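# Move bottle LB from fridge bin to bench, close door

## Task

Remove the bottle marked LB from the refrigerator's bin and set it upright on the bench, keeping the other three bottles upright inside the refrigerator, then close the refrigerator door. If no bottle of the four carries the letters LB, leave all four inside, close the door, and press the CALL key on the operator panel until it latches down. A call cannot be taken back, so press it only when no bottle is marked LB.

## Robot and tools

Robot: two UR-type six-joint arms, left_arm and right_arm, each on its own carriage on one shared floor track running along y at x = 0. left_rail carries left_arm and is always the carriage toward +y; right_rail carries right_arm. These names do not match image sides. Each base sits at x = 0, y = its carriage position_m, z = 0.04 m, facing +x. Both wear a Robotiq 2F-140 gripper. left_arm's fingers are rigid. right_arm's fingers can fold: a part held near the palm may be held loosely, squeezed too hard or dropped, and a fingertip pushed tip-first onto a surface folds quietly, so grip with the outer quarter of its pads.

Frame: one scene frame fixed to the table. Table top is z = 0, +z up, +x the direction the arms face, +y to their left, y = 0 mid-track. The table edge is at x = 0.17 m. Positions in metres, quaternions wxyz, velocities m/s and rad/s. The gripper's fingers point along its own +z and close along its y; end_effector_position is the pinch point between closed pads, with fingertips about 33 mm past it (9 mm when fully open).

Row layout (used by execute_actions and move): 18 numbers, each in [-1, 1], always all 18. Numbers 1-6 are left_arm joint offsets (shoulder pan, shoulder lift, elbow, wrist 1, wrist 2, wrist 3), 7-9 left gripper position, force_limit, speed; 10-18 the same for right_arm. Joint values are offsets from the Joint targets as they stand when the call begins (not from the previous row); 1.0 equals 2.222 rad. Sending the same offset again moves further. Use 0 to keep a joint. Joint ranges: elbow -3.142 to 3.142 rad, all others -6.283 to 6.283 rad; asking more than 0.010 rad beyond gets the call refused. Gripper numbers are absolute commands: position +1 fully open (140 mm), about -0.8 pads touching, -1 close until blocked; force_limit -1 to +1 (about 14 N to 58 N per pad on narrow parts; faster closes grip harder); speed -1 to +1 (about 30 to 250 mm/s). To leave a gripper unchanged, resend its last three numbers; 0 is a real command.

execute_actions: actions is a list holding one action (or empty to just look). An action may have rows (1-15 rows, one per 1/30 s step), steps (1-450, default 15, at least the number of rows), until, and rail commands. After the last row the arms keep heading to that row's target, so give far targets extra steps. Rail commands: left_rail or right_rail with position_m (absolute track position in metres; left_rail -0.8 to 1.5, right_rail -1.5 to 0.8), speed_m_s (0.01-1), acceleration_factor (0.1-1), or {"stop": true}. Drive by sending position_m, then an action with until {"<rail>": {"position_status": ["!=", "moving"]}}. Keep carriages at least 0.78 m apart. until tests only rail fields, or {"all"/"any": {"status": "ended"}}. cameras picks images (names: cam_high, cam_low, cam_bench_left, cam_bench_mid, cam_bench_right, cam_left_wrist, cam_right_wrist, or "all").

move: target is one row or a list of up to 15 rows; all offsets count from the same Joint targets. speed is the top joint speed in rad/s (0.01-3.14, default 0.5), one value or one per target. blend in rad rounds corners between targets. stop_force (3-120 N) ends an arm's path when its wrist sensor feels that much push; use slow speed with it and omit it when backing off a contact. zero (default true) rezeroes before the move. blocking=false returns early; then call wait or stop before new rows or moves. Result adds a move: line (done, off_target, moving, held, fault; limits=held if steps were withheld). Paths do not avoid obstacles or the other arm, and the arms are stiff, so a target slightly past a firm surface can fault.

wait(seconds 0-10) lets time pass holding commands. stop brakes a running move (fingers keep moving; rails need their own stop). zoom_image(camera, region [x0,y0,x1,y1] pixels, at most 504 each way) enlarges the latest image. zero_wrist_force(arm) tares the wrist sensor. read_manual gives licence texts. finished_scene ends the scene for good.

Results: Joint positions and Joint targets per arm list rail (m) then six joints (rad); Joint velocities may read within noise. Joint torques are total drive output, positive toward larger angles. Wrist force/torque are in the gripper's axes, plus the peak since last shown. object_status: 0 moving, 1 blocked while opening, 2 blocked while closing (a grip), 3 reached target or pads met (maybe nothing held). position_measured counts: 3 open, about 75 = 100 mm, 139 = 60 mm, 200 = 20 mm, 230 pads meet. To grip harder, raise force_limit and change position slightly (e.g. -1 to -0.98). Rails report position_m, position_status (moving, done, contact_stop, time_out, stopped, stopped_with_arm, stopped_for_other_arm, stopped_for_other_carriage) and position_answer (taken, not_taken); resend when told. joint command not followed means the clearance check altered an arm's commands.

Avoid: anything falling off or being set down off the table (including on the track or metal strip) fails the task. External force of about 150 N or joint contact torque at its limit (136 N m for big joints, 25.4 N m for wrists) stops that arm for 10 s. Contact between the arms or a gripper closing on the other arm's fingers can end the scene. Do not slam fixed or heavy things, release moving parts, twist stiff things hard or hold heavy loads off-centre. Long loads or stretched poses heat motors (MOTOR HOT at 70 °C, brake stop at 85 °C). Let carriages arrive before precise arm moves or finishing.

Each tool is called after "Emit:" by a JSON object that holds its "name" and its "arguments", one argument or row to a line.

## Session

Emit:
{"name": "execute_actions", "arguments": {
  "actions": []
}}

Scene clock: 0.00 s.
left_arm: end_effector_position=(+0.3456, +1.2645, +0.5800) position_measured=3 object_status=3 end_effector_quat_wxyz=(+0.000, +0.000, +1.000, +0.000) | right_arm: end_effector_position=(+0.3456, -1.2346, +0.5800) position_measured=3 object_status=3 end_effector_quat_wxyz=(+0.000, +0.000, +1.000, +0.000)
Joint positions: left_arm=[1.237 -0.316 -1.725 0.971 -0.816 -1.571 -0.316] | right_arm=[-1.262 -0.316 -1.725 0.971 -0.816 -1.571 -0.316]
Joint velocities: within noise
Joint torques (N m): no reading
Wrist force (N): no reading
Wrist torque (N m): no reading
Wrist force, peak (N): no reading
Joint targets: left_arm=[1.237 -0.316 -1.725 0.971 -0.816 -1.571 -0.316] | right_arm=[-1.262 -0.316 -1.725 0.971 -0.816 -1.571 -0.316]
Tool commands: left_gripper/position=+1.0 left_gripper/force_limit=+1.0 left_gripper/speed=+1.0 right_gripper/position=+1.0 right_gripper/force_limit=+1.0 right_gripper/speed=+1.0
left_rail: position_m=1.237 position_status=done
right_rail: position_m=-1.262 position_status=done

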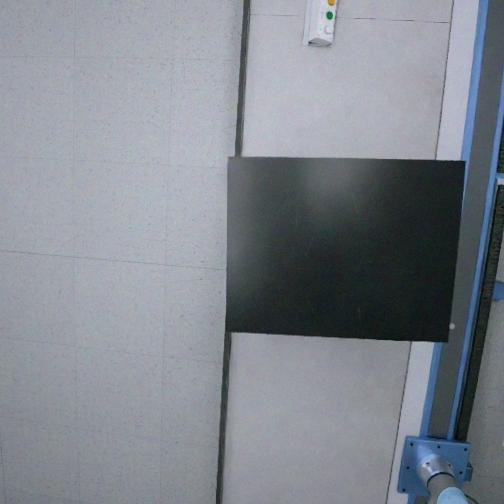

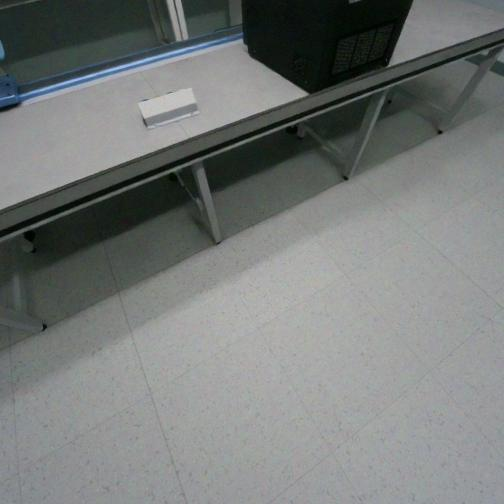

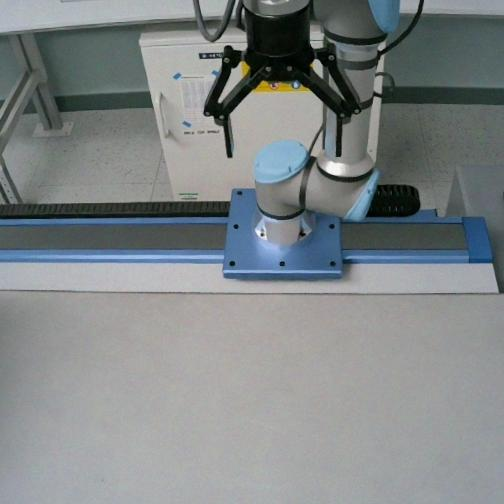

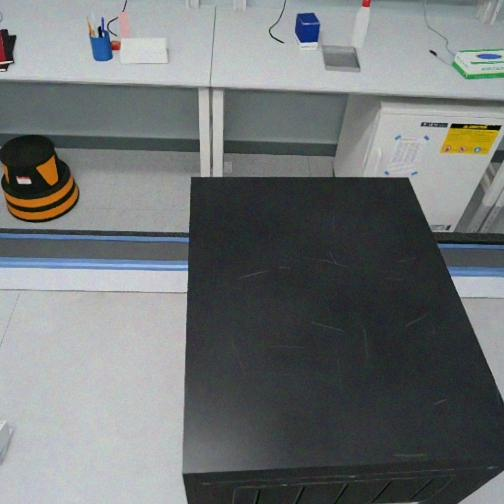

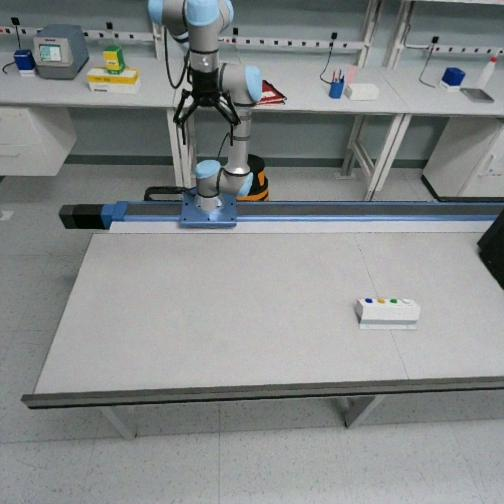

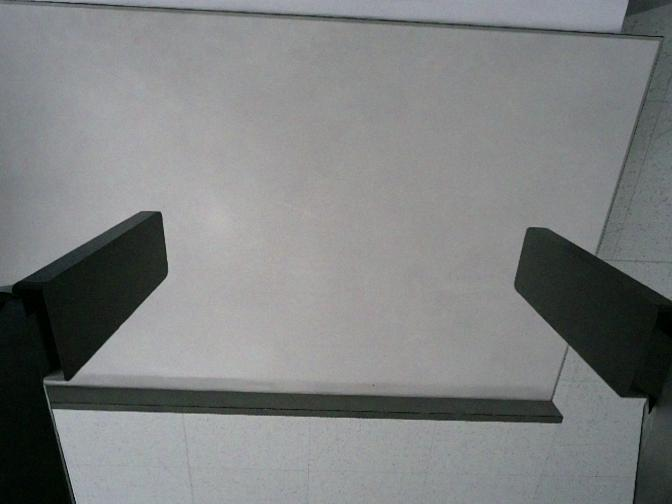

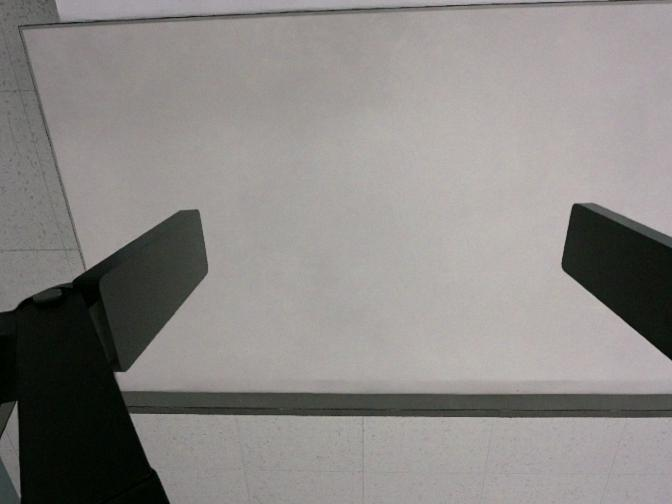

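Emit:
{"name": "move", "arguments": {
  "target": [-0.848,0.452,-0.109,0.363,0.424,0.142,1,1,1,0,0,0,0,0,0,1,1,1],
  "speed": 1.2,
  "cameras": ["cam_left_wrist"]
}}

Emit:
{"name": "execute_actions", "arguments": {
  "actions": [
    {"left_rail":{"position_m":0.904},"steps":150,"until":{"left_rail":{"position_status":["!=","moving"]}}}
  ],
  "cameras": ["cam_left_wrist","cam_high"]
}}

Scene clock: 4.97 s.
left_arm: end_effector_position=(+0.0001, +0.5833, +0.3801) position_measured=3 object_status=3 end_effector_quat_wxyz=(+0.001, +0.708, +0.001, +0.707) | right_arm: end_effector_position=(+0.3456, -1.2346, +0.5800) position_measured=3 object_status=3 end_effector_quat_wxyz=(+0.000, +0.000, +1.000, +0.000)
Joint positions: left_arm=[1.237 -2.2 -0.721 0.728 -0.01 -0.629 0] | right_arm=[-1.262 -0.316 -1.725 0.971 -0.816 -1.571 -0.316]
Joint torques (N m): left_arm=[-5.09 -41.2 -33.05 3.11 1.27 2.87] | right_arm=[0.29 -11.67 -19.09 -2.97 0.21 0.45]
Wrist force (N): left_arm=[1.1 1.7 -1.1] | right_arm=[-0.3 -0.1 0.0]
Wrist torque (N m): left_arm=[0.57 0.11 -0.18] | right_arm=[-0.02 0.07 0.00]
Wrist force, peak (N): left_arm=[-0.8 1.3 -6.2] | right_arm=[0.3 -0.4 -0.4]
Joint targets: left_arm=[1.237 -2.200 -0.721 0.728 -0.010 -0.629 0.000] | right_arm=[-1.262 -0.316 -1.725 0.971 -0.816 -1.571 -0.316]
left_rail: position_m=1.237 position_status=done
right_rail: position_m=-1.262 position_status=done
move: done
camera_calibration:
cam_left_wrist: T_world_to_cam=[[-0.00965563, -0.997755, 0.0662762, 0.562996], [-0.361583, -0.0583106, -0.930515, 0.3863], [0.93229, -0.0329491, -0.360208, 0.301622], [0, 0, 0, 1]] pos_world=[-0.136083, 0.594195, 0.430791]
Images, in order (width x height): cam_left_wrist 672x504.

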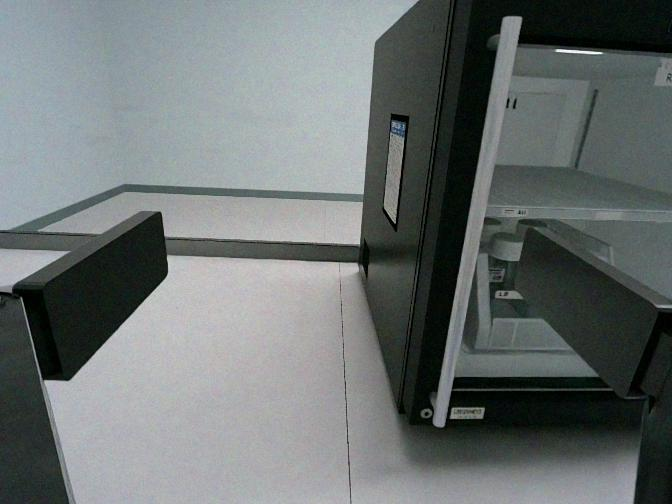

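Scene clock: 6.73 s.
left_arm: end_effector_position=(-0.0001, +0.2500, +0.3800) position_measured=3 object_status=3 end_effector_quat_wxyz=(+0.001, +0.708, +0.000, +0.707) | right_arm: end_effector_position=(+0.3456, -1.2346, +0.5800) position_measured=3 object_status=3 end_effector_quat_wxyz=(+0.000, +0.000, +1.000, +0.000)
Joint positions: left_arm=[0.904 -2.2 -0.721 0.728 -0.009 -0.629 0] | right_arm=[-1.262 -0.316 -1.725 0.971 -0.816 -1.571 -0.316]
Joint torques (N m): left_arm=[-3.73 -52.35 -27.91 1.51 -0.18 2.91] | right_arm=[-0.22 -12.66 -18.44 -3 0.17 0.25]
Wrist force (N): left_arm=[1.2 1.5 -1.0] | right_arm=[-0.2 0.0 0.1]
Wrist torque (N m): left_arm=[0.52 0.09 -0.19] | right_arm=[0.01 0.03 0.00]
Wrist force, peak (N): left_arm=[1.0 2.5 -1.3] | right_arm=[0.2 0.3 0.5]
Joint targets: left_arm=[0.904 -2.200 -0.721 0.728 -0.010 -0.629 0.000] | right_arm=[-1.262 -0.316 -1.725 0.971 -0.816 -1.571 -0.316]
Tool commands: left_gripper/position=+1.0 left_gripper/force_limit=+1.0 left_gripper/speed=+1.0 right_gripper/position=+1.0 right_gripper/force_limit=+1.0 right_gripper/speed=+1.0
left_rail: position_m=0.904 position_status=done
right_rail: position_m=-1.262 position_status=done
camera_calibration:
cam_left_wrist: T_world_to_cam=[[-0.00992004, -0.99776, 0.0661628, 0.230458], [-0.361472, -0.0581135, -0.93057, 0.366817], [0.93233, -0.0331473, -0.360086, 0.290736], [0, 0, 0, 1]] pos_world=[-0.136182, 0.260896, 0.430791]
Images, in order (width x height): cam_high 504x504, cam_left_wrist 672x504.

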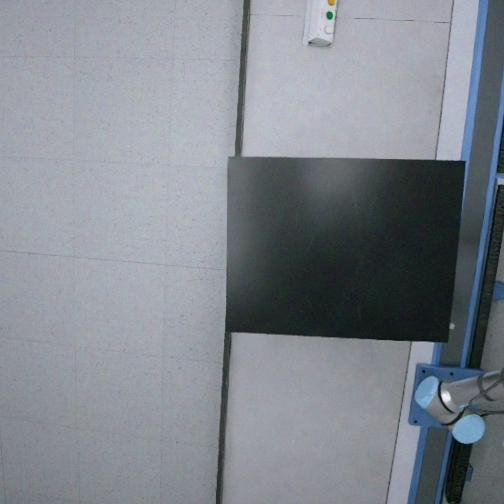

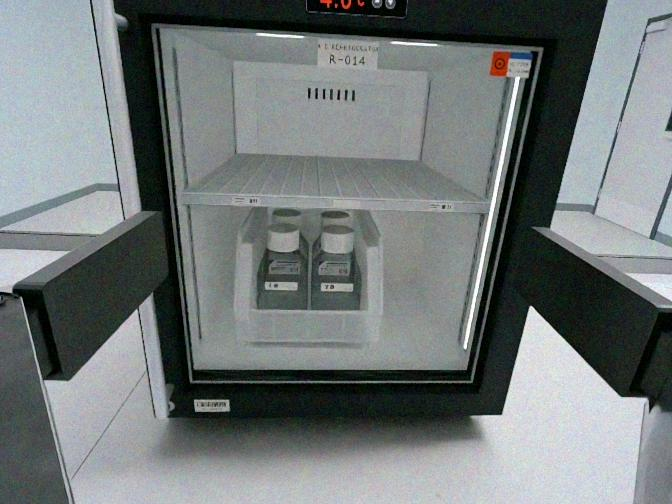

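Emit:
{"name": "zoom_image", "arguments": {
  "camera": "cam_left_wrist",
  "region": [220, 190, 400, 350]
}}

Emit:
{"name": "zoom_image", "arguments": {
  "camera": "cam_left_wrist",
  "region": [90, 0, 630, 504]
}}

Scaled by 2.800 from the camera's 672x504 image, which has a finer 960x720 frame.

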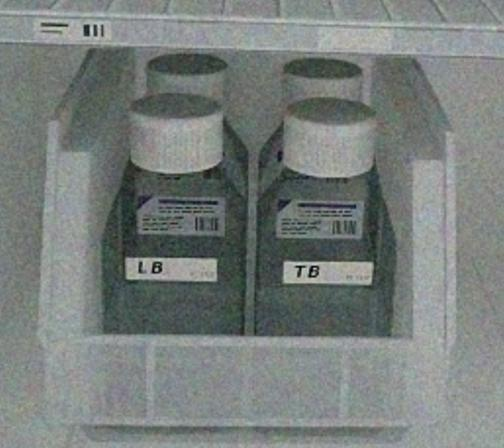

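Region (90, 0, 630, 504) is 540x504 pixels. A region can be at most 504 by 504 pixels.

Emit:
{"name": "execute_actions", "arguments": {
  "actions": [
    {"left_rail":{"position_m":1.49},"steps":150,"until":{"left_rail":{"position_status":["!=","moving"]}}}
  ]
}}

Emit:
{"name": "move", "arguments": {
  "target": [0.3735,-0.1868,0.4084,-0.2209,1.0803,0,1,1,1,0,0,0,0,0,0,1,1,1],
  "speed": 1.2,
  "cameras": ["cam_left_wrist","cam_bench_left"]
}}

Scene clock: 12.23 s.
left_arm: end_effector_position=(-0.0001, +0.8360, +0.3801) position_measured=3 object_status=3 end_effector_quat_wxyz=(+0.001, +0.708, +0.001, +0.707) | right_arm: end_effector_position=(+0.3456, -1.2346, +0.5800) position_measured=3 object_status=3 end_effector_quat_wxyz=(+0.000, +0.000, +1.000, +0.000)
Joint positions: left_arm=[1.49 -2.2 -0.721 0.728 -0.01 -0.629 0] | right_arm=[-1.262 -0.316 -1.725 0.971 -0.816 -1.571 -0.316]
Joint torques (N m): left_arm=[2.24 -61 -13.55 1.66 -0.93 2.41] | right_arm=[-0.45 -13.28 -17.76 -2.96 0.22 0.28]
Wrist force (N): left_arm=[1.3 1.4 -1.2] | right_arm=[-0.1 0.1 0.1]
Wrist torque (N m): left_arm=[0.50 0.07 -0.19] | right_arm=[0.01 0.02 0.00]
Wrist force, peak (N): left_arm=[1.0 3.0 -1.0] | right_arm=[-0.2 -0.2 0.6]
Joint targets: left_arm=[1.490 -2.200 -0.721 0.728 -0.010 -0.629 0.000] | right_arm=[-1.262 -0.316 -1.725 0.971 -0.816 -1.571 -0.316]
Tool commands: left_gripper/position=+1.0 left_gripper/force_limit=+1.0 left_gripper/speed=+1.0 right_gripper/position=+1.0 right_gripper/force_limit=+1.0 right_gripper/speed=+1.0
left_rail: position_m=1.490 position_status=done
right_rail: position_m=-1.262 position_status=done

every number of target must lie in its column's range; nothing of the call was run

Emit:
{"name": "move", "arguments": {
  "target": [0.3735,-0.1868,0.4084,-0.2209,0.99,0,1,1,1,0,0,0,0,0,0,1,1,1],
  "speed": 1.4
}}

Emit:
{"name": "move", "arguments": {
  "target": [0,0,0,0,0.0903,0,1,1,1,0,0,0,0,0,0,1,1,1],
  "cameras": ["cam_left_wrist","cam_bench_left"]
}}

Scene clock: 14.73 s.
left_arm: end_effector_position=(+0.2967, +0.6988, +0.3005) position_measured=3 object_status=3 end_effector_quat_wxyz=(+0.448, +0.547, -0.447, +0.548) | right_arm: end_effector_position=(+0.3456, -1.2346, +0.5800) position_measured=3 object_status=3 end_effector_quat_wxyz=(+0.000, +0.000, +1.000, +0.000)
Joint positions: left_arm=[1.49 -1.37 -1.136 1.636 -0.5 1.571 0] | right_arm=[-1.262 -0.316 -1.725 0.971 -0.816 -1.571 -0.316]
Joint torques (N m): left_arm=[5.2 -53.12 -12.49 -4.09 1.09 2.17] | right_arm=[0.57 -12.1 -18.52 -2.93 0.27 0.43]
Wrist force (N): left_arm=[1.2 1.7 -1.2] | right_arm=[0.0 0.0 -0.1]
Wrist torque (N m): left_arm=[0.54 0.08 -0.19] | right_arm=[0.00 0.00 0.01]
Wrist force, peak (N): left_arm=[1.3 0.8 -3.1] | right_arm=[0.1 0.5 0.2]
Joint targets: left_arm=[1.490 -1.370 -1.136 1.636 -0.500 1.571 0.000] | right_arm=[-1.262 -0.316 -1.725 0.971 -0.816 -1.571 -0.316]
left_rail: position_m=1.490 position_status=done
right_rail: position_m=-1.262 position_status=done
move: done

Scene clock: 15.70 s.
left_arm: end_effector_position=(+0.2348, +0.6926, +0.3005) position_measured=3 object_status=3 end_effector_quat_wxyz=(+0.500, +0.500, -0.500, +0.500) | right_arm: end_effector_position=(+0.3456, -1.2346, +0.5800) position_measured=3 object_status=3 end_effector_quat_wxyz=(+0.000, +0.000, +1.000, +0.000)
Joint positions: left_arm=[1.49 -1.37 -1.136 1.636 -0.5 1.772 0] | right_arm=[-1.262 -0.316 -1.725 0.971 -0.816 -1.571 -0.316]
Joint torques (N m): left_arm=[5.65 -52.36 -12.98 -3.99 1.63 2.22] | right_arm=[-0.32 -12.71 -18.72 -2.89 0.16 0.29]
Wrist force (N): left_arm=[1.1 1.3 -1.7] | right_arm=[0.0 0.2 -0.1]
Wrist torque (N m): left_arm=[0.46 0.09 -0.22] | right_arm=[0.03 -0.01 0.01]
Wrist force, peak (N): left_arm=[1.2 1.9 -1.5] | right_arm=[0.4 0.0 0.4]
Joint targets: left_arm=[1.490 -1.370 -1.136 1.636 -0.500 1.772 0.000] | right_arm=[-1.262 -0.316 -1.725 0.971 -0.816 -1.571 -0.316]
left_rail: position_m=1.490 position_status=done
right_rail: position_m=-1.262 position_status=done
move: done
camera_calibration:
cam_left_wrist: T_world_to_cam=[[-0.997878, 0.00964407, 0.0643877, 0.214389], [-0.0566144, 0.359819, -0.931303, 0.0425706], [-0.0321494, -0.932972, -0.358509, 0.906953], [0, 0, 0, 1]] pos_world=[0.245502, 0.828776, 0.350993]
Images, in order (width x height): cam_bench_left 504x504, cam_left_wrist 672x504.

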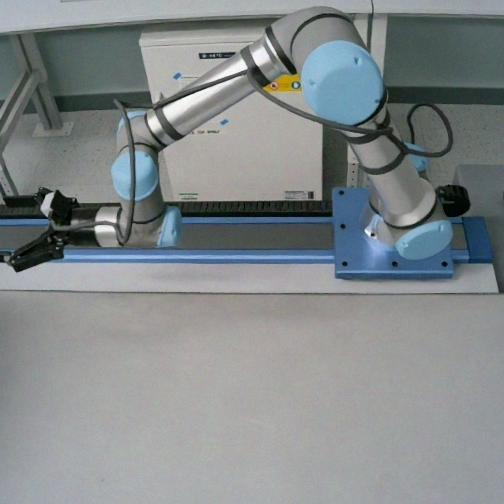

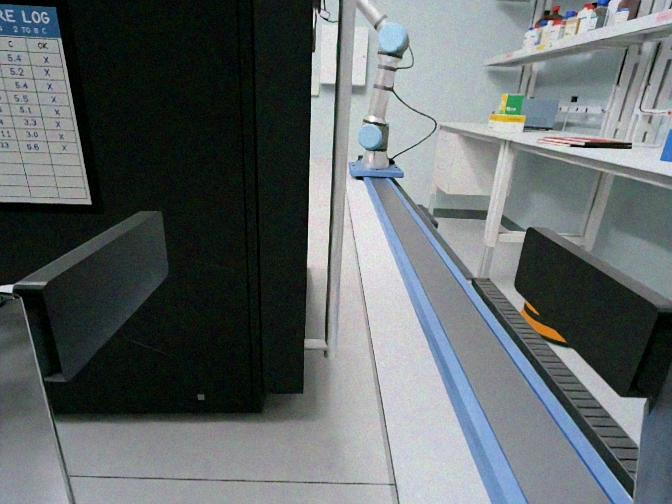

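Emit:
{"name": "execute_actions", "arguments": {
  "actions": [
    {"rows":[[-0.0038,0,0,0,0,0,-0.443,1,0,0,0,0,0,0,0,1,1,1]],"left_rail":{"position_m":1.32,"speed_m_s":0.3},"steps":150,"until":{"left_rail":{"position_status":["!=","moving"]}}}
  ],
  "cameras": ["cam_left_wrist"]
}}

Scene clock: 17.63 s.
left_arm: end_effector_position=(+0.2279, +0.5206, +0.3005) position_measured=185 object_status=3 end_effector_quat_wxyz=(+0.502, +0.498, -0.502, +0.498) | right_arm: end_effector_position=(+0.3456, -1.2346, +0.5800) position_measured=3 object_status=3 end_effector_quat_wxyz=(+0.000, +0.000, +1.000, +0.000)
Joint positions: left_arm=[1.32 -1.379 -1.136 1.636 -0.5 1.772 0] | right_arm=[-1.262 -0.316 -1.725 0.971 -0.816 -1.571 -0.316]
Joint torques (N m): left_arm=[1.31 -36.48 -25.41 -2.58 -0.86 2.11] | right_arm=[0.06 -11.84 -18.39 -2.94 0.22 0.33]
Wrist force (N): left_arm=[1.2 1.4 -1.5] | right_arm=[0.0 -0.1 0.2]
Wrist torque (N m): left_arm=[0.49 0.01 -0.22] | right_arm=[-0.02 -0.01 0.00]
Wrist force, peak (N): left_arm=[0.9 1.6 -2.9] | right_arm=[0.1 -0.4 0.3]
Joint targets: left_arm=[1.320 -1.379 -1.136 1.636 -0.500 1.772 0.000] | right_arm=[-1.262 -0.316 -1.725 0.971 -0.816 -1.571 -0.316]
left_rail: position_m=1.320 speed_m_s=0.30 position_status=done
right_rail: position_m=-1.262 position_status=done
camera_calibration:
cam_left_wrist: T_world_to_cam=[[-0.99776, 0.0182068, 0.0643763, 0.204829], [-0.0535136, 0.3603, -0.9313, 0.103092], [-0.0401508, -0.932659, -0.358518, 0.747995], [0, 0, 0, 1]] pos_world=[0.23992, 0.656751, 0.350993]
Images, in order (width x height): cam_left_wrist 672x504.

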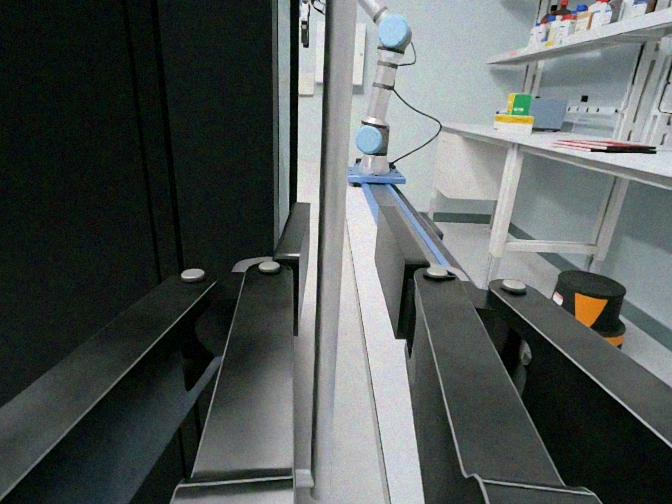

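Emit:
{"name": "execute_actions", "arguments": {
  "actions": [
    {"rows":[[0.0014,0,0,0,0,0,-0.443,1,0,0,0,0,0,0,0,1,1,1]],"left_rail":{"position_m":1.247,"speed_m_s":0.1},"steps":150,"until":{"left_rail":{"position_status":["!=","moving"]}}}
  ],
  "cameras": ["cam_left_wrist"]
}}

Scene clock: 19.23 s.
left_arm: end_effector_position=(+0.2305, +0.4484, +0.3004) position_measured=185 object_status=3 end_effector_quat_wxyz=(+0.502, +0.499, -0.501, +0.499) | right_arm: end_effector_position=(+0.3456, -1.2346, +0.5800) position_measured=3 object_status=3 end_effector_quat_wxyz=(+0.000, +0.000, +1.000, +0.000)
Joint positions: left_arm=[1.247 -1.376 -1.136 1.636 -0.5 1.772 0] | right_arm=[-1.262 -0.316 -1.725 0.971 -0.816 -1.571 -0.316]
Joint torques (N m): left_arm=[5.97 -31.19 -32.19 -1.35 -0.92 2] | right_arm=[0.06 -12.4 -18.27 -2.94 0.32 0.35]
Wrist force (N): left_arm=[1.2 1.3 -1.3] | right_arm=[0.2 -0.1 -0.1]
Wrist torque (N m): left_arm=[0.46 0.02 -0.22] | right_arm=[-0.01 -0.05 0.00]
Wrist force, peak (N): left_arm=[1.1 2.2 -1.8] | right_arm=[-0.3 0.4 0.4]
Joint targets: left_arm=[1.247 -1.376 -1.136 1.636 -0.500 1.772 0.000] | right_arm=[-1.262 -0.316 -1.725 0.971 -0.816 -1.571 -0.316]
left_rail: position_m=1.247 speed_m_s=0.10 position_status=done
right_rail: position_m=-1.262 position_status=done
camera_calibration:
cam_left_wrist: T_world_to_cam=[[-0.997811, 0.0149757, 0.064415, 0.210121], [-0.0547126, 0.360217, -0.931263, 0.129576], [-0.0371497, -0.932748, -0.358609, 0.680015], [0, 0, 0, 1]] pos_world=[0.242013, 0.584461, 0.350993]
Images, in order (width x height): cam_left_wrist 672x504.

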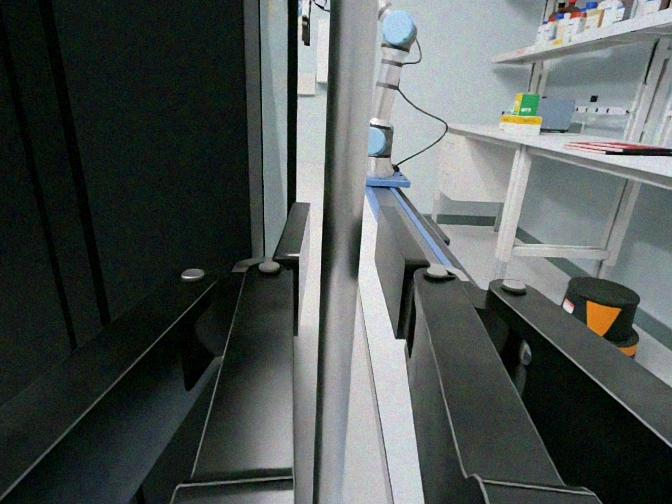

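Emit:
{"name": "move", "arguments": {
  "target": [
    [-0.0870,-0.0216,0.0325,-0.0106,-0.1483,0,-0.443,1,0,0,0,0,0,0,0,1,1,1],
    [-0.1686,-0.0141,0.0215,-0.0070,-0.2889,0,-0.443,1,0,0,0,0,0,0,0,1,1,1],
    [-0.2354,0.0210,-0.0320,0.0114,-0.4146,0,-0.443,1,0,0,0,0,0,0,0,1,1,1],
    [-0.2828,0.0806,-0.1288,0.0486,-0.5209,0,-0.443,1,0,0,0,0,0,0,0,1,1,1],
    [-0.3130,0.1647,-0.2752,0.1109,-0.6100,0,-0.443,1,0,0,0,0,0,0,0,1,1,1]
  ],
  "speed": [0.2,0.35,0.4,0.4,0.35],
  "blend": 0.04,
  "stop_force": 90,
  "cameras": ["cam_left_wrist","cam_high"]
}}

Scene clock: 26.60 s.
left_arm: end_effector_position=(-0.0221, +0.3354, +0.3000) position_measured=185 object_status=3 end_effector_quat_wxyz=(+0.313, +0.634, -0.313, +0.634) | right_arm: end_effector_position=(+0.3456, -1.2346, +0.5800) position_measured=3 object_status=3 end_effector_quat_wxyz=(+0.000, +0.000, +1.000, +0.000)
Joint positions: left_arm=[1.247 -2.071 -0.77 1.024 -0.254 0.416 0] | right_arm=[-1.262 -0.316 -1.725 0.971 -0.816 -1.571 -0.316]
Joint torques (N m): left_arm=[-6.63 -42.01 -34.94 -0.33 1.28 1.71] | right_arm=[-0.6 -12.17 -19.82 -3.08 0.29 0.31]
Wrist force (N): left_arm=[1.3 1.2 -1.3] | right_arm=[0.2 0.2 0.3]
Wrist torque (N m): left_arm=[0.51 -0.04 -0.20] | right_arm=[0.04 -0.05 0.00]
Wrist force, peak (N): left_arm=[1.4 -10.6 -7.7] | right_arm=[0.5 0.2 0.1]
Joint targets: left_arm=[1.247 -2.071 -0.770 1.024 -0.254 0.416 0.000] | right_arm=[-1.262 -0.316 -1.725 0.971 -0.816 -1.571 -0.316]
left_rail: position_m=1.247 speed_m_s=0.10 position_status=done
right_rail: position_m=-1.262 position_status=done
move: done
camera_calibration:
cam_left_wrist: T_world_to_cam=[[-0.797441, -0.599973, 0.0641862, 0.170531], [-0.264254, 0.251621, -0.931051, 0.187702], [0.542455, -0.75942, -0.359198, 0.519993], [0, 0, 0, 1]] pos_world=[-0.0964839, 0.449978, 0.350595]
Images, in order (width x height): cam_high 504x504, cam_left_wrist 672x504.

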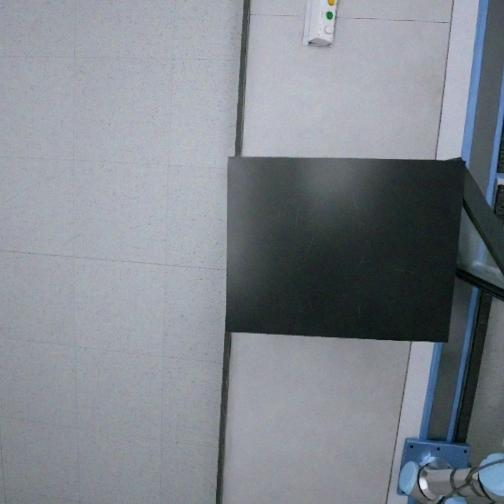

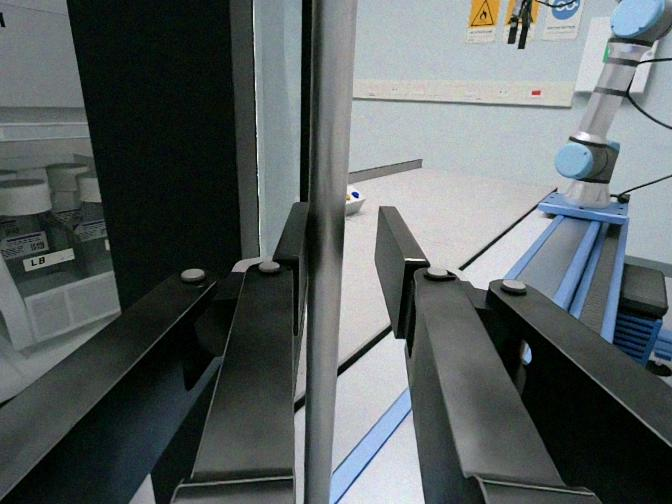

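Emit:
{"name": "move", "arguments": {
  "target": [-0.0378,-0.0372,0.0662,-0.0292,-0.0378,0,-0.443,1,0,0,0,0,0,0,0,1,1,1],
  "speed": 0.2
}}

Emit:
{"name": "execute_actions", "arguments": {
  "actions": [
    {"left_rail":{"position_m":1.49,"speed_m_s":0.5},"steps":150,"until":{"left_rail":{"position_status":["!=","moving"]}}}
  ]
}}

Emit:
{"name": "move", "arguments": {
  "target": [0.1870,-0.1632,0.2622,-0.0990,0.4815,0,-1,1,0,0,0,0,0,0,0,1,1,1],
  "speed": 1.0,
  "cameras": ["cam_left_wrist"]
}}

Scene clock: 28.97 s.
left_arm: end_effector_position=(-0.0592, +0.3826, +0.3000) position_measured=185 object_status=3 end_effector_quat_wxyz=(+0.313, +0.634, -0.313, +0.634) | right_arm: end_effector_position=(+0.3456, -1.2346, +0.5800) position_measured=3 object_status=3 end_effector_quat_wxyz=(+0.000, +0.000, +1.000, +0.000)
Joint positions: left_arm=[1.247 -2.155 -0.853 1.171 -0.319 0.332 0] | right_arm=[-1.262 -0.316 -1.725 0.971 -0.816 -1.571 -0.316]
Joint torques (N m): left_arm=[-6.12 -62.16 -12.77 -2.59 -1.68 1.51] | right_arm=[-1.04 -12.67 -18.65 -3 0.07 0.27]
Wrist force (N): left_arm=[1.3 1.7 -1.5] | right_arm=[0.2 -0.2 0.0]
Wrist torque (N m): left_arm=[0.55 -0.07 -0.23] | right_arm=[-0.05 -0.04 0.00]
Wrist force, peak (N): left_arm=[1.3 1.8 -2.1] | right_arm=[0.0 0.5 0.3]
Joint targets: left_arm=[1.247 -2.155 -0.853 1.171 -0.319 0.332 0.000] | right_arm=[-1.262 -0.316 -1.725 0.971 -0.816 -1.571 -0.316]
left_rail: position_m=1.247 speed_m_s=0.10 position_status=done
right_rail: position_m=-1.262 position_status=done
move: done

Scene clock: 30.53 s.
left_arm: end_effector_position=(-0.0592, +0.6257, +0.3000) position_measured=185 object_status=3 end_effector_quat_wxyz=(+0.313, +0.634, -0.313, +0.634) | right_arm: end_effector_position=(+0.3456, -1.2346, +0.5800) position_measured=3 object_status=3 end_effector_quat_wxyz=(+0.000, +0.000, +1.000, +0.000)
Joint positions: left_arm=[1.49 -2.155 -0.853 1.171 -0.319 0.332 0] | right_arm=[-1.262 -0.316 -1.725 0.971 -0.816 -1.571 -0.316]
Joint torques (N m): left_arm=[0.64 -53.57 -18.52 -1.63 -0.28 1.42] | right_arm=[-0.73 -12.02 -18.21 -3.19 0.18 0.34]
Wrist force (N): left_arm=[1.3 1.9 -1.4] | right_arm=[0.0 -0.3 0.1]
Wrist torque (N m): left_arm=[0.59 -0.08 -0.23] | right_arm=[-0.07 -0.01 0.01]
Wrist force, peak (N): left_arm=[1.7 1.2 -2.3] | right_arm=[0.2 0.3 0.5]
Joint targets: left_arm=[1.490 -2.155 -0.853 1.171 -0.319 0.332 0.000] | right_arm=[-1.262 -0.316 -1.725 0.971 -0.816 -1.571 -0.316]
Tool commands: left_gripper/position=-0.443 left_gripper/force_limit=+1.0 left_gripper/speed=+0.0 right_gripper/position=+1.0 right_gripper/force_limit=+1.0 right_gripper/speed=+1.0
left_rail: position_m=1.490 speed_m_s=0.50 position_status=done
right_rail: position_m=-1.262 position_status=done

Scene clock: 32.30 s.
left_arm: end_effector_position=(+0.0499, +0.6788, +0.3001) position_measured=233 object_status=3 end_effector_quat_wxyz=(+0.500, +0.500, -0.500, +0.500) | right_arm: end_effector_position=(+0.3456, -1.2346, +0.5800) position_measured=3 object_status=3 end_effector_quat_wxyz=(+0.000, +0.000, +1.000, +0.000)
Joint positions: left_arm=[1.49 -1.74 -1.215 1.754 -0.539 1.402 0] | right_arm=[-1.262 -0.316 -1.725 0.971 -0.816 -1.571 -0.316]
Joint torques (N m): left_arm=[5.72 -49.05 -13.98 -4.2 1.22 1.43] | right_arm=[-0.16 -12.65 -18.8 -3.22 0.15 0.36]
Wrist force (N): left_arm=[0.6 1.7 -1.1] | right_arm=[0.2 -0.4 0.1]
Wrist torque (N m): left_arm=[0.55 0.11 -0.18] | right_arm=[-0.08 -0.04 0.00]
Wrist force, peak (N): left_arm=[1.4 2.6 -2.3] | right_arm=[0.4 -0.2 0.2]
Joint targets: left_arm=[1.490 -1.740 -1.215 1.754 -0.539 1.402 0.000] | right_arm=[-1.262 -0.316 -1.725 0.971 -0.816 -1.571 -0.316]
left_rail: position_m=1.490 speed_m_s=0.50 position_status=done
right_rail: position_m=-1.262 position_status=done
move: done
camera_calibration:
cam_left_wrist: T_world_to_cam=[[-0.99787, 0.00945205, 0.0645393, 0.0302415], [-0.0568119, 0.360196, -0.931145, 0.0363503], [-0.032048, -0.932829, -0.358892, 0.888006], [0, 0, 0, 1]] pos_world=[0.0607011, 0.814978, 0.350594]
Images, in order (width x height): cam_left_wrist 672x504.

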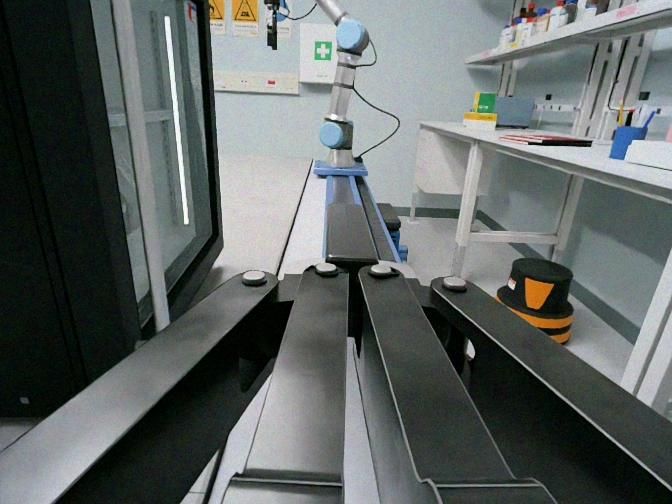

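Emit:
{"name": "move", "arguments": {
  "target": [0.1641,0.0355,-0.0531,0.0172,0.1664,0,-0.443,1,0,0.6072,0.1081,-0.0855,-0.2194,0,-0.7,-1,1,0],
  "speed": 1.2
}}

Emit:
{"name": "execute_actions", "arguments": {
  "actions": [
    {"rows":[[0,0,0,0,0,0,-0.443,1,0,0,0,0,0,0,-0.5717,-1,1,0]],"left_rail":{"position_m":1.32,"speed_m_s":0.5},"right_rail":{"position_m":-0.25},"steps":200,"until":{"all":{"status":"ended"}}}
  ],
  "cameras": ["cam_left_wrist","cam_bench_mid","cam_bench_right"]
}}

Scene clock: 38.53 s.
left_arm: end_effector_position=(+0.2309, +0.6916, +0.3008) position_measured=185 object_status=3 end_effector_quat_wxyz=(+0.502, +0.499, -0.501, +0.499) | right_arm: end_effector_position=(+0.1710, -0.7150, +0.6403) position_measured=233 object_status=3 end_effector_quat_wxyz=(-0.198, +0.969, -0.116, +0.088)
Joint positions: left_arm=[1.49 -1.375 -1.136 1.636 -0.501 1.772 0] | right_arm=[-1.262 1.033 -1.485 0.781 -1.304 -1.571 -1.871]
Joint torques (N m): left_arm=[5.29 -27.03 -33.46 -0.87 1.19 0.72] | right_arm=[13.45 -16.43 -27.17 -5.92 0.3 -2.17]
Wrist force (N): left_arm=[0.9 1.7 -1.2] | right_arm=[0.1 0.2 -0.3]
Wrist torque (N m): left_arm=[0.54 0.08 -0.22] | right_arm=[0.24 -0.01 -0.14]
Wrist force, peak (N): left_arm=[1.1 2.6 -1.2] | right_arm=[-3.7 -0.5 -0.7]
Joint targets: left_arm=[1.490 -1.375 -1.136 1.636 -0.501 1.772 0.000] | right_arm=[-1.262 1.033 -1.485 0.781 -1.304 -1.571 -1.871]
left_rail: position_m=1.490 speed_m_s=0.50 position_status=done
right_rail: position_m=-1.262 position_status=done
move: done

Scene clock: 41.40 s.
left_arm: end_effector_position=(+0.2309, +0.5216, +0.3007) position_measured=185 object_status=3 end_effector_quat_wxyz=(+0.502, +0.499, -0.501, +0.499) | right_arm: end_effector_position=(+0.1709, +0.2969, +0.6404) position_measured=233 object_status=3 end_effector_quat_wxyz=(-0.107, +0.849, +0.482, +0.189)
Joint positions: left_arm=[1.32 -1.375 -1.136 1.636 -0.501 1.772 0] | right_arm=[-0.25 1.033 -1.485 0.781 -1.304 -1.571 -3.142]
Joint torques (N m): left_arm=[-2.75 -45.92 -13.15 -3.66 -0.91 0.69] | right_arm=[8.37 -31.06 -16.23 -4.02 0.36 -2.37]
Wrist force (N): left_arm=[1.0 1.6 -1.5] | right_arm=[-0.1 0.7 -0.6]
Wrist torque (N m): left_arm=[0.53 0.04 -0.22] | right_arm=[0.20 0.14 -0.01]
Wrist force, peak (N): left_arm=[1.0 1.7 -2.4] | right_arm=[0.5 2.2 -0.8]
Joint targets: left_arm=[1.320 -1.375 -1.136 1.636 -0.501 1.772 0.000] | right_arm=[-0.250 1.033 -1.485 0.781 -1.304 -1.571 -3.142]
left_rail: position_m=1.320 speed_m_s=0.50 position_status=done
right_rail: position_m=-0.250 position_status=done
camera_calibration:
cam_left_wrist: T_world_to_cam=[[-0.997826, 0.0146379, 0.0642635, 0.209589], [-0.054713, 0.359695, -0.931465, 0.103789], [-0.03675, -0.932955, -0.358112, 0.748332], [0, 0, 0, 1]] pos_world=[0.242313, 0.65776, 0.351193]
Images, in order (width x height): cam_bench_mid 504x504, cam_bench_right 504x504, cam_left_wrist 672x504.

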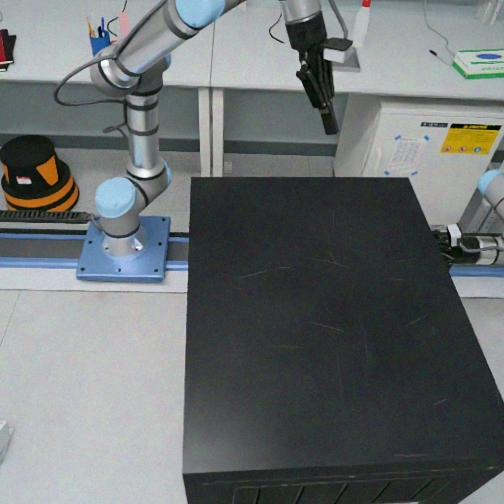

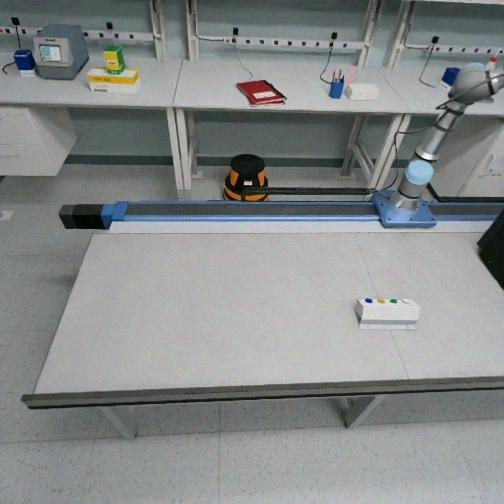

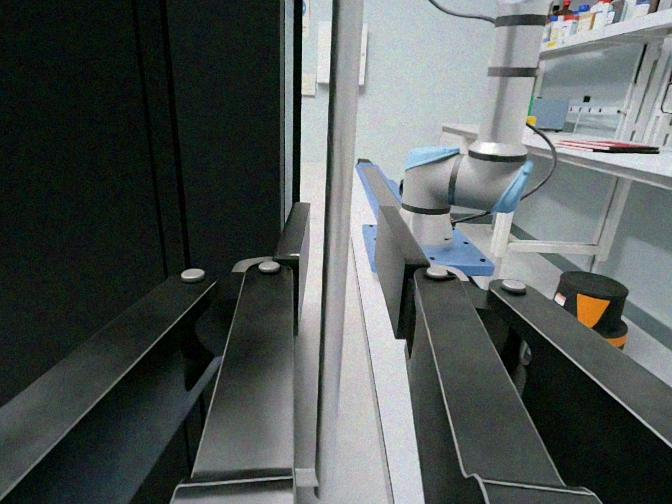

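Emit:
{"name": "execute_actions", "arguments": {
  "actions": [
    {"left_rail":{"position_m":1.247,"speed_m_s":0.15},"steps":150,"until":{"left_rail":{"position_status":["!=","moving"]}}}
  ]
}}

Emit:
{"name": "move", "arguments": {
  "target": [
    [-0.0870,-0.0216,0.0325,-0.0106,-0.1483,0,-0.443,1,0,0,0,0,0,0,0,-1,1,0],
    [-0.1686,-0.0141,0.0215,-0.0070,-0.2889,0,-0.443,1,0,0,0,0,0,0,0,-1,1,0],
    [-0.2354,0.0210,-0.0320,0.0114,-0.4146,0,-0.443,1,0,0,0,0,0,0,0,-1,1,0],
    [-0.2828,0.0806,-0.1288,0.0486,-0.5209,0,-0.443,1,0,0,0,0,0,0,0,-1,1,0],
    [-0.3130,0.1647,-0.2752,0.1109,-0.6100,0,-0.443,1,0,0,0,0,0,0,0,-1,1,0]
  ],
  "speed": [0.25,0.4,0.4,0.4,0.35],
  "blend": 0.04,
  "stop_force": 90,
  "cameras": ["cam_left_wrist","cam_bench_mid","cam_high","cam_right_wrist"]
}}

Scene clock: 42.80 s.
left_arm: end_effector_position=(+0.2309, +0.4486, +0.3007) position_measured=185 object_status=3 end_effector_quat_wxyz=(+0.502, +0.499, -0.501, +0.499) | right_arm: end_effector_position=(+0.1709, +0.2969, +0.6403) position_measured=233 object_status=3 end_effector_quat_wxyz=(-0.107, +0.849, +0.482, +0.189)
Joint positions: left_arm=[1.247 -1.375 -1.136 1.636 -0.501 1.772 0] | right_arm=[-0.25 1.033 -1.485 0.781 -1.304 -1.571 -3.142]
Joint torques (N m): left_arm=[-3.64 -50.02 -18.87 -3.78 -0.83 0.59] | right_arm=[6.08 -17.53 -16.7 -2.89 0.26 -2.38]
Wrist force (N): left_arm=[1.0 1.8 -1.4] | right_arm=[-0.2 0.7 -0.6]
Wrist torque (N m): left_arm=[0.56 0.05 -0.22] | right_arm=[0.18 0.16 -0.02]
Wrist force, peak (N): left_arm=[1.3 1.9 -2.6] | right_arm=[-0.4 0.9 -0.7]
Joint targets: left_arm=[1.247 -1.375 -1.136 1.636 -0.501 1.772 0.000] | right_arm=[-0.250 1.033 -1.485 0.781 -1.304 -1.571 -3.142]
Tool commands: left_gripper/position=-0.443 left_gripper/force_limit=+1.0 left_gripper/speed=+0.0 right_gripper/position=-1.0 right_gripper/force_limit=+1.0 right_gripper/speed=+0.0
left_rail: position_m=1.247 speed_m_s=0.15 position_status=done
right_rail: position_m=-0.250 position_status=done

Scene clock: 48.07 s.
left_arm: end_effector_position=(-0.0216, +0.3354, +0.3002) position_measured=185 object_status=3 end_effector_quat_wxyz=(+0.313, +0.634, -0.313, +0.634) | right_arm: end_effector_position=(+0.1709, +0.2969, +0.6403) position_measured=233 object_status=3 end_effector_quat_wxyz=(-0.107, +0.849, +0.482, +0.189)
Joint positions: left_arm=[1.247 -2.07 -0.77 1.025 -0.254 0.416 0] | right_arm=[-0.25 1.033 -1.485 0.781 -1.304 -1.571 -3.142]
Joint torques (N m): left_arm=[-6.34 -41.35 -35.14 -0.45 1.08 0.24] | right_arm=[-4.76 -18.26 -18.16 -1.96 0.26 -2.17]
Wrist force (N): left_arm=[1.5 2.0 -0.4] | right_arm=[-0.3 0.7 -0.6]
Wrist torque (N m): left_arm=[0.68 -0.10 -0.20] | right_arm=[0.19 0.19 -0.02]
Wrist force, peak (N): left_arm=[1.9 -10.4 -7.7] | right_arm=[-0.6 0.8 -0.7]
Joint targets: left_arm=[1.247 -2.070 -0.770 1.025 -0.254 0.417 0.000] | right_arm=[-0.250 1.033 -1.485 0.781 -1.304 -1.571 -3.142]
left_rail: position_m=1.247 speed_m_s=0.15 position_status=done
right_rail: position_m=-0.250 position_status=done
move: done
camera_calibration:
cam_left_wrist: T_world_to_cam=[[-0.797187, -0.600266, 0.0646131, 0.170921], [-0.264566, 0.251134, -0.931094, 0.188223], [0.542677, -0.75935, -0.35901, 0.519718], [0, 0, 0, 1]] pos_world=[-0.0959861, 0.449976, 0.350794]
cam_right_wrist: T_world_to_cam=[[0.851348, -0.523458, -0.0346183, 0.0433923], [-0.52446, -0.847735, -0.0792856, 0.390377], [0.0121555, 0.0856555, -0.996251, 0.756606], [0, 0, 0, 1]] pos_world=[0.158598, 0.288842, 0.786223]
Images, in order (width x height): cam_high 504x504, cam_bench_mid 504x504, cam_left_wrist 672x504, cam_right_wrist 672x504.

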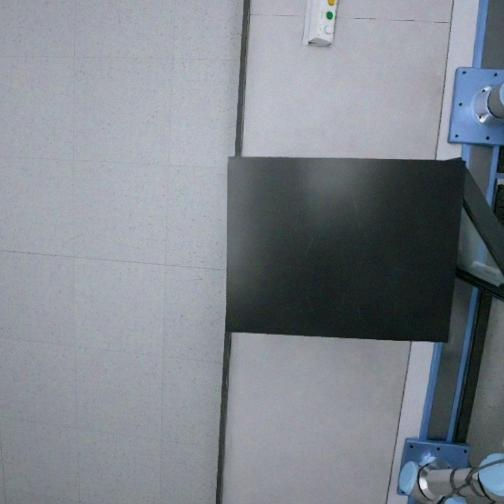

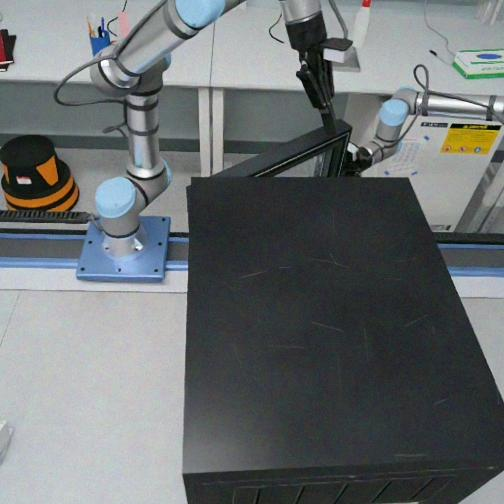

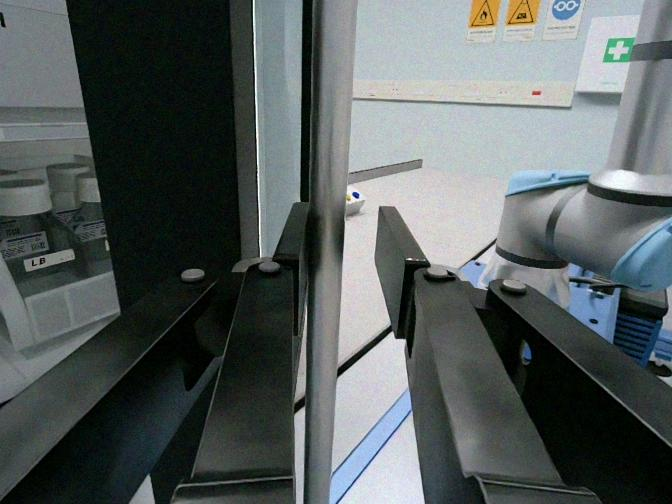

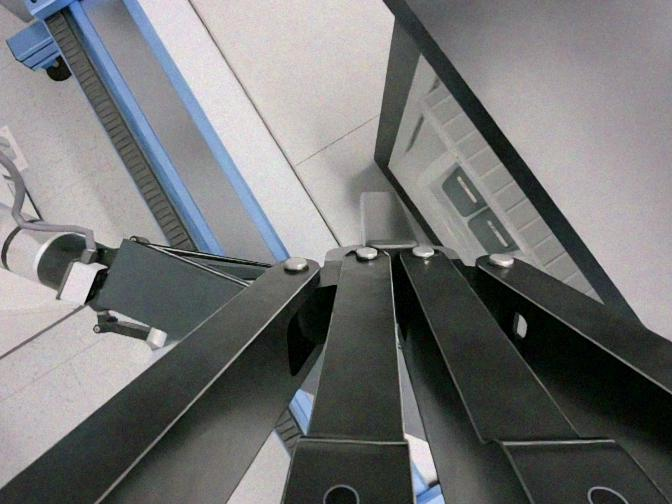

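Emit:
{"name": "move", "arguments": {
  "target": [0,0,0,0,0,0,-0.443,1,0,-0.0045,-0.0710,0.2674,-0.1964,0,0,-1,1,0],
  "speed": 0.4,
  "stop_force": 30,
  "cameras": ["cam_bench_mid","cam_right_wrist","cam_high"]
}}

Scene clock: 51.17 s.
left_arm: end_effector_position=(-0.0216, +0.3354, +0.3002) position_measured=185 object_status=3 end_effector_quat_wxyz=(+0.313, +0.634, -0.313, +0.634) | right_arm: end_effector_position=(+0.1828, +0.3058, +0.4907) position_measured=233 object_status=3 end_effector_quat_wxyz=(-0.106, +0.851, +0.478, +0.189)
Joint positions: left_arm=[1.247 -2.07 -0.77 1.025 -0.254 0.417 0] | right_arm=[-0.25 1.023 -1.643 1.375 -1.74 -1.571 -3.142]
Joint torques (N m): left_arm=[-5.75 -41.06 -34.27 -1.84 1.3 0.04] | right_arm=[-13.61 -30.44 -18.74 -6.05 0.49 -2.22]
Wrist force (N): left_arm=[1.7 1.7 -0.2] | right_arm=[0.1 0.4 -0.4]
Wrist torque (N m): left_arm=[0.64 -0.14 -0.20] | right_arm=[0.13 0.10 -0.04]
Wrist force, peak (N): left_arm=[1.8 2.0 -0.4] | right_arm=[-0.7 1.1 0.9]
Joint targets: left_arm=[1.247 -2.070 -0.770 1.025 -0.254 0.417 0.000] | right_arm=[-0.250 1.023 -1.643 1.375 -1.740 -1.571 -3.142]
left_rail: position_m=1.247 speed_m_s=0.15 position_status=done
right_rail: position_m=-0.250 position_status=done
move: done
camera_calibration:
cam_right_wrist: T_world_to_cam=[[0.846051, -0.531978, -0.0346122, 0.036241], [-0.532944, -0.842435, -0.0792095, 0.392158], [0.0129792, 0.0854616, -0.996257, 0.606476], [0, 0, 0, 1]] pos_world=[0.170465, 0.297817, 0.636523]
Images, in order (width x height): cam_high 504x504, cam_bench_mid 504x504, cam_right_wrist 672x504.

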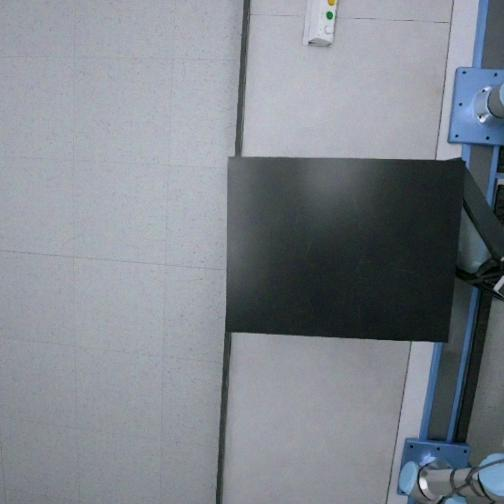

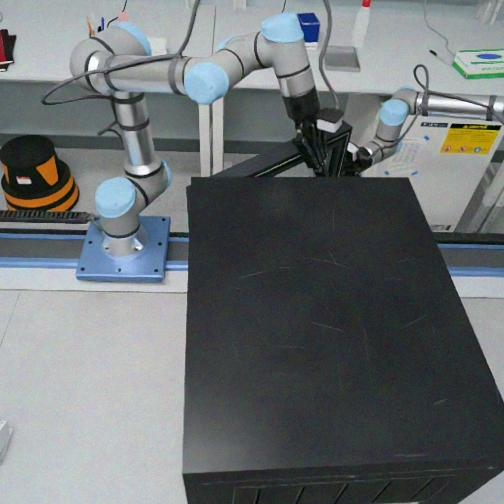

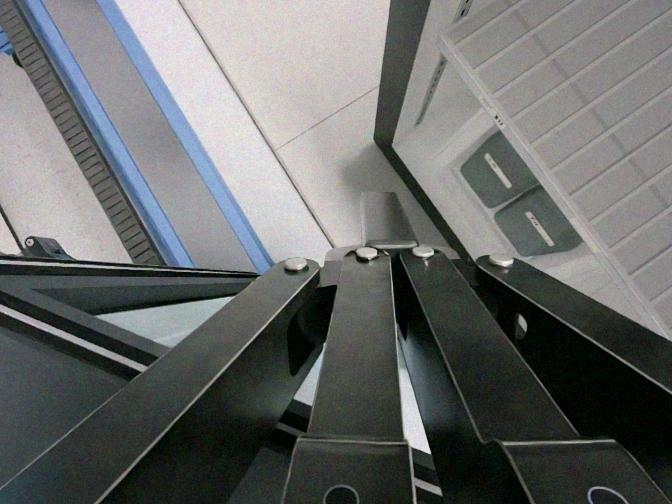

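Emit:
{"name": "move", "arguments": {
  "target": [
    [0.0299,-0.0841,0.1461,-0.0625,0.0890,0,-0.443,1,0,0,0,0,0,0,0,-1,1,0],
    [-0.0090,-0.1271,0.2166,-0.09,0.0501,0,-0.443,1,0,0,0,0,0,0,0,-1,1,0]
  ],
  "speed": 0.3,
  "cameras": ["cam_right_wrist","cam_high"]
}}

Scene clock: 54.70 s.
left_arm: end_effector_position=(-0.0085, +0.4225, +0.3006) position_measured=185 object_status=3 end_effector_quat_wxyz=(+0.354, +0.612, -0.353, +0.612) | right_arm: end_effector_position=(+0.1827, +0.3058, +0.4907) position_measured=233 object_status=3 end_effector_quat_wxyz=(-0.106, +0.851, +0.478, +0.189)
Joint positions: left_arm=[1.247 -2.09 -1.053 1.506 -0.454 0.528 0] | right_arm=[-0.25 1.023 -1.643 1.375 -1.74 -1.571 -3.142]
Joint torques (N m): left_arm=[-5.94 -55.01 -12.55 -2.95 -1.55 -0.3] | right_arm=[-13.81 -15.15 -21.66 -6.14 -1.43 -2.07]
Wrist force (N): left_arm=[3.2 4.8 0.7] | right_arm=[0.6 4.0 -0.4]
Wrist torque (N m): left_arm=[1.19 -0.45 -0.18] | right_arm=[0.90 0.00 -0.03]
Wrist force, peak (N): left_arm=[12.3 42.2 34.6] | right_arm=[63.5 16.8 26.4]
Joint targets: left_arm=[1.247 -2.090 -1.053 1.506 -0.454 0.528 0.000] | right_arm=[-0.250 1.023 -1.643 1.375 -1.740 -1.571 -3.142]
left_rail: position_m=1.247 speed_m_s=0.15 position_status=done
right_rail: position_m=-0.250 position_status=done
move: done
camera_calibration:
cam_right_wrist: T_world_to_cam=[[0.846171, -0.531783, -0.03465, 0.0362708], [-0.532753, -0.842547, -0.0793048, 0.392167], [0.0129787, 0.0855653, -0.996248, 0.60644], [0, 0, 0, 1]] pos_world=[0.170366, 0.297817, 0.636523]
Images, in order (width x height): cam_high 504x504, cam_right_wrist 672x504.

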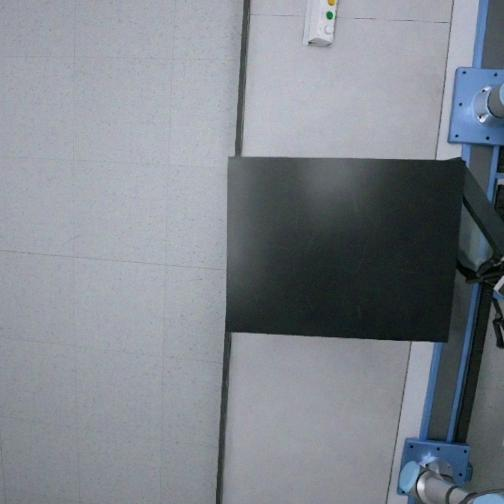

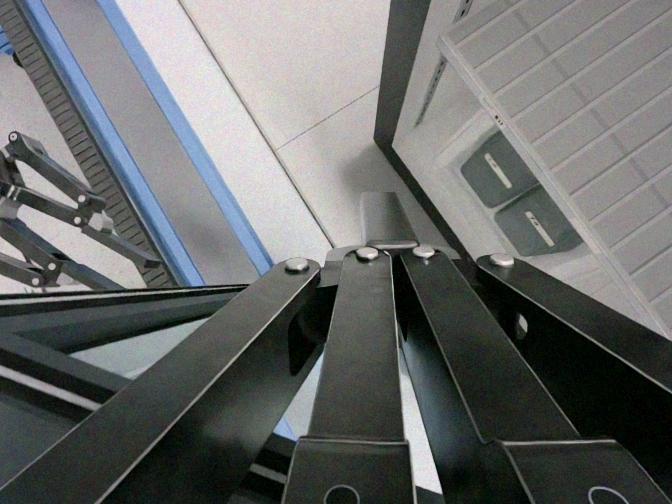

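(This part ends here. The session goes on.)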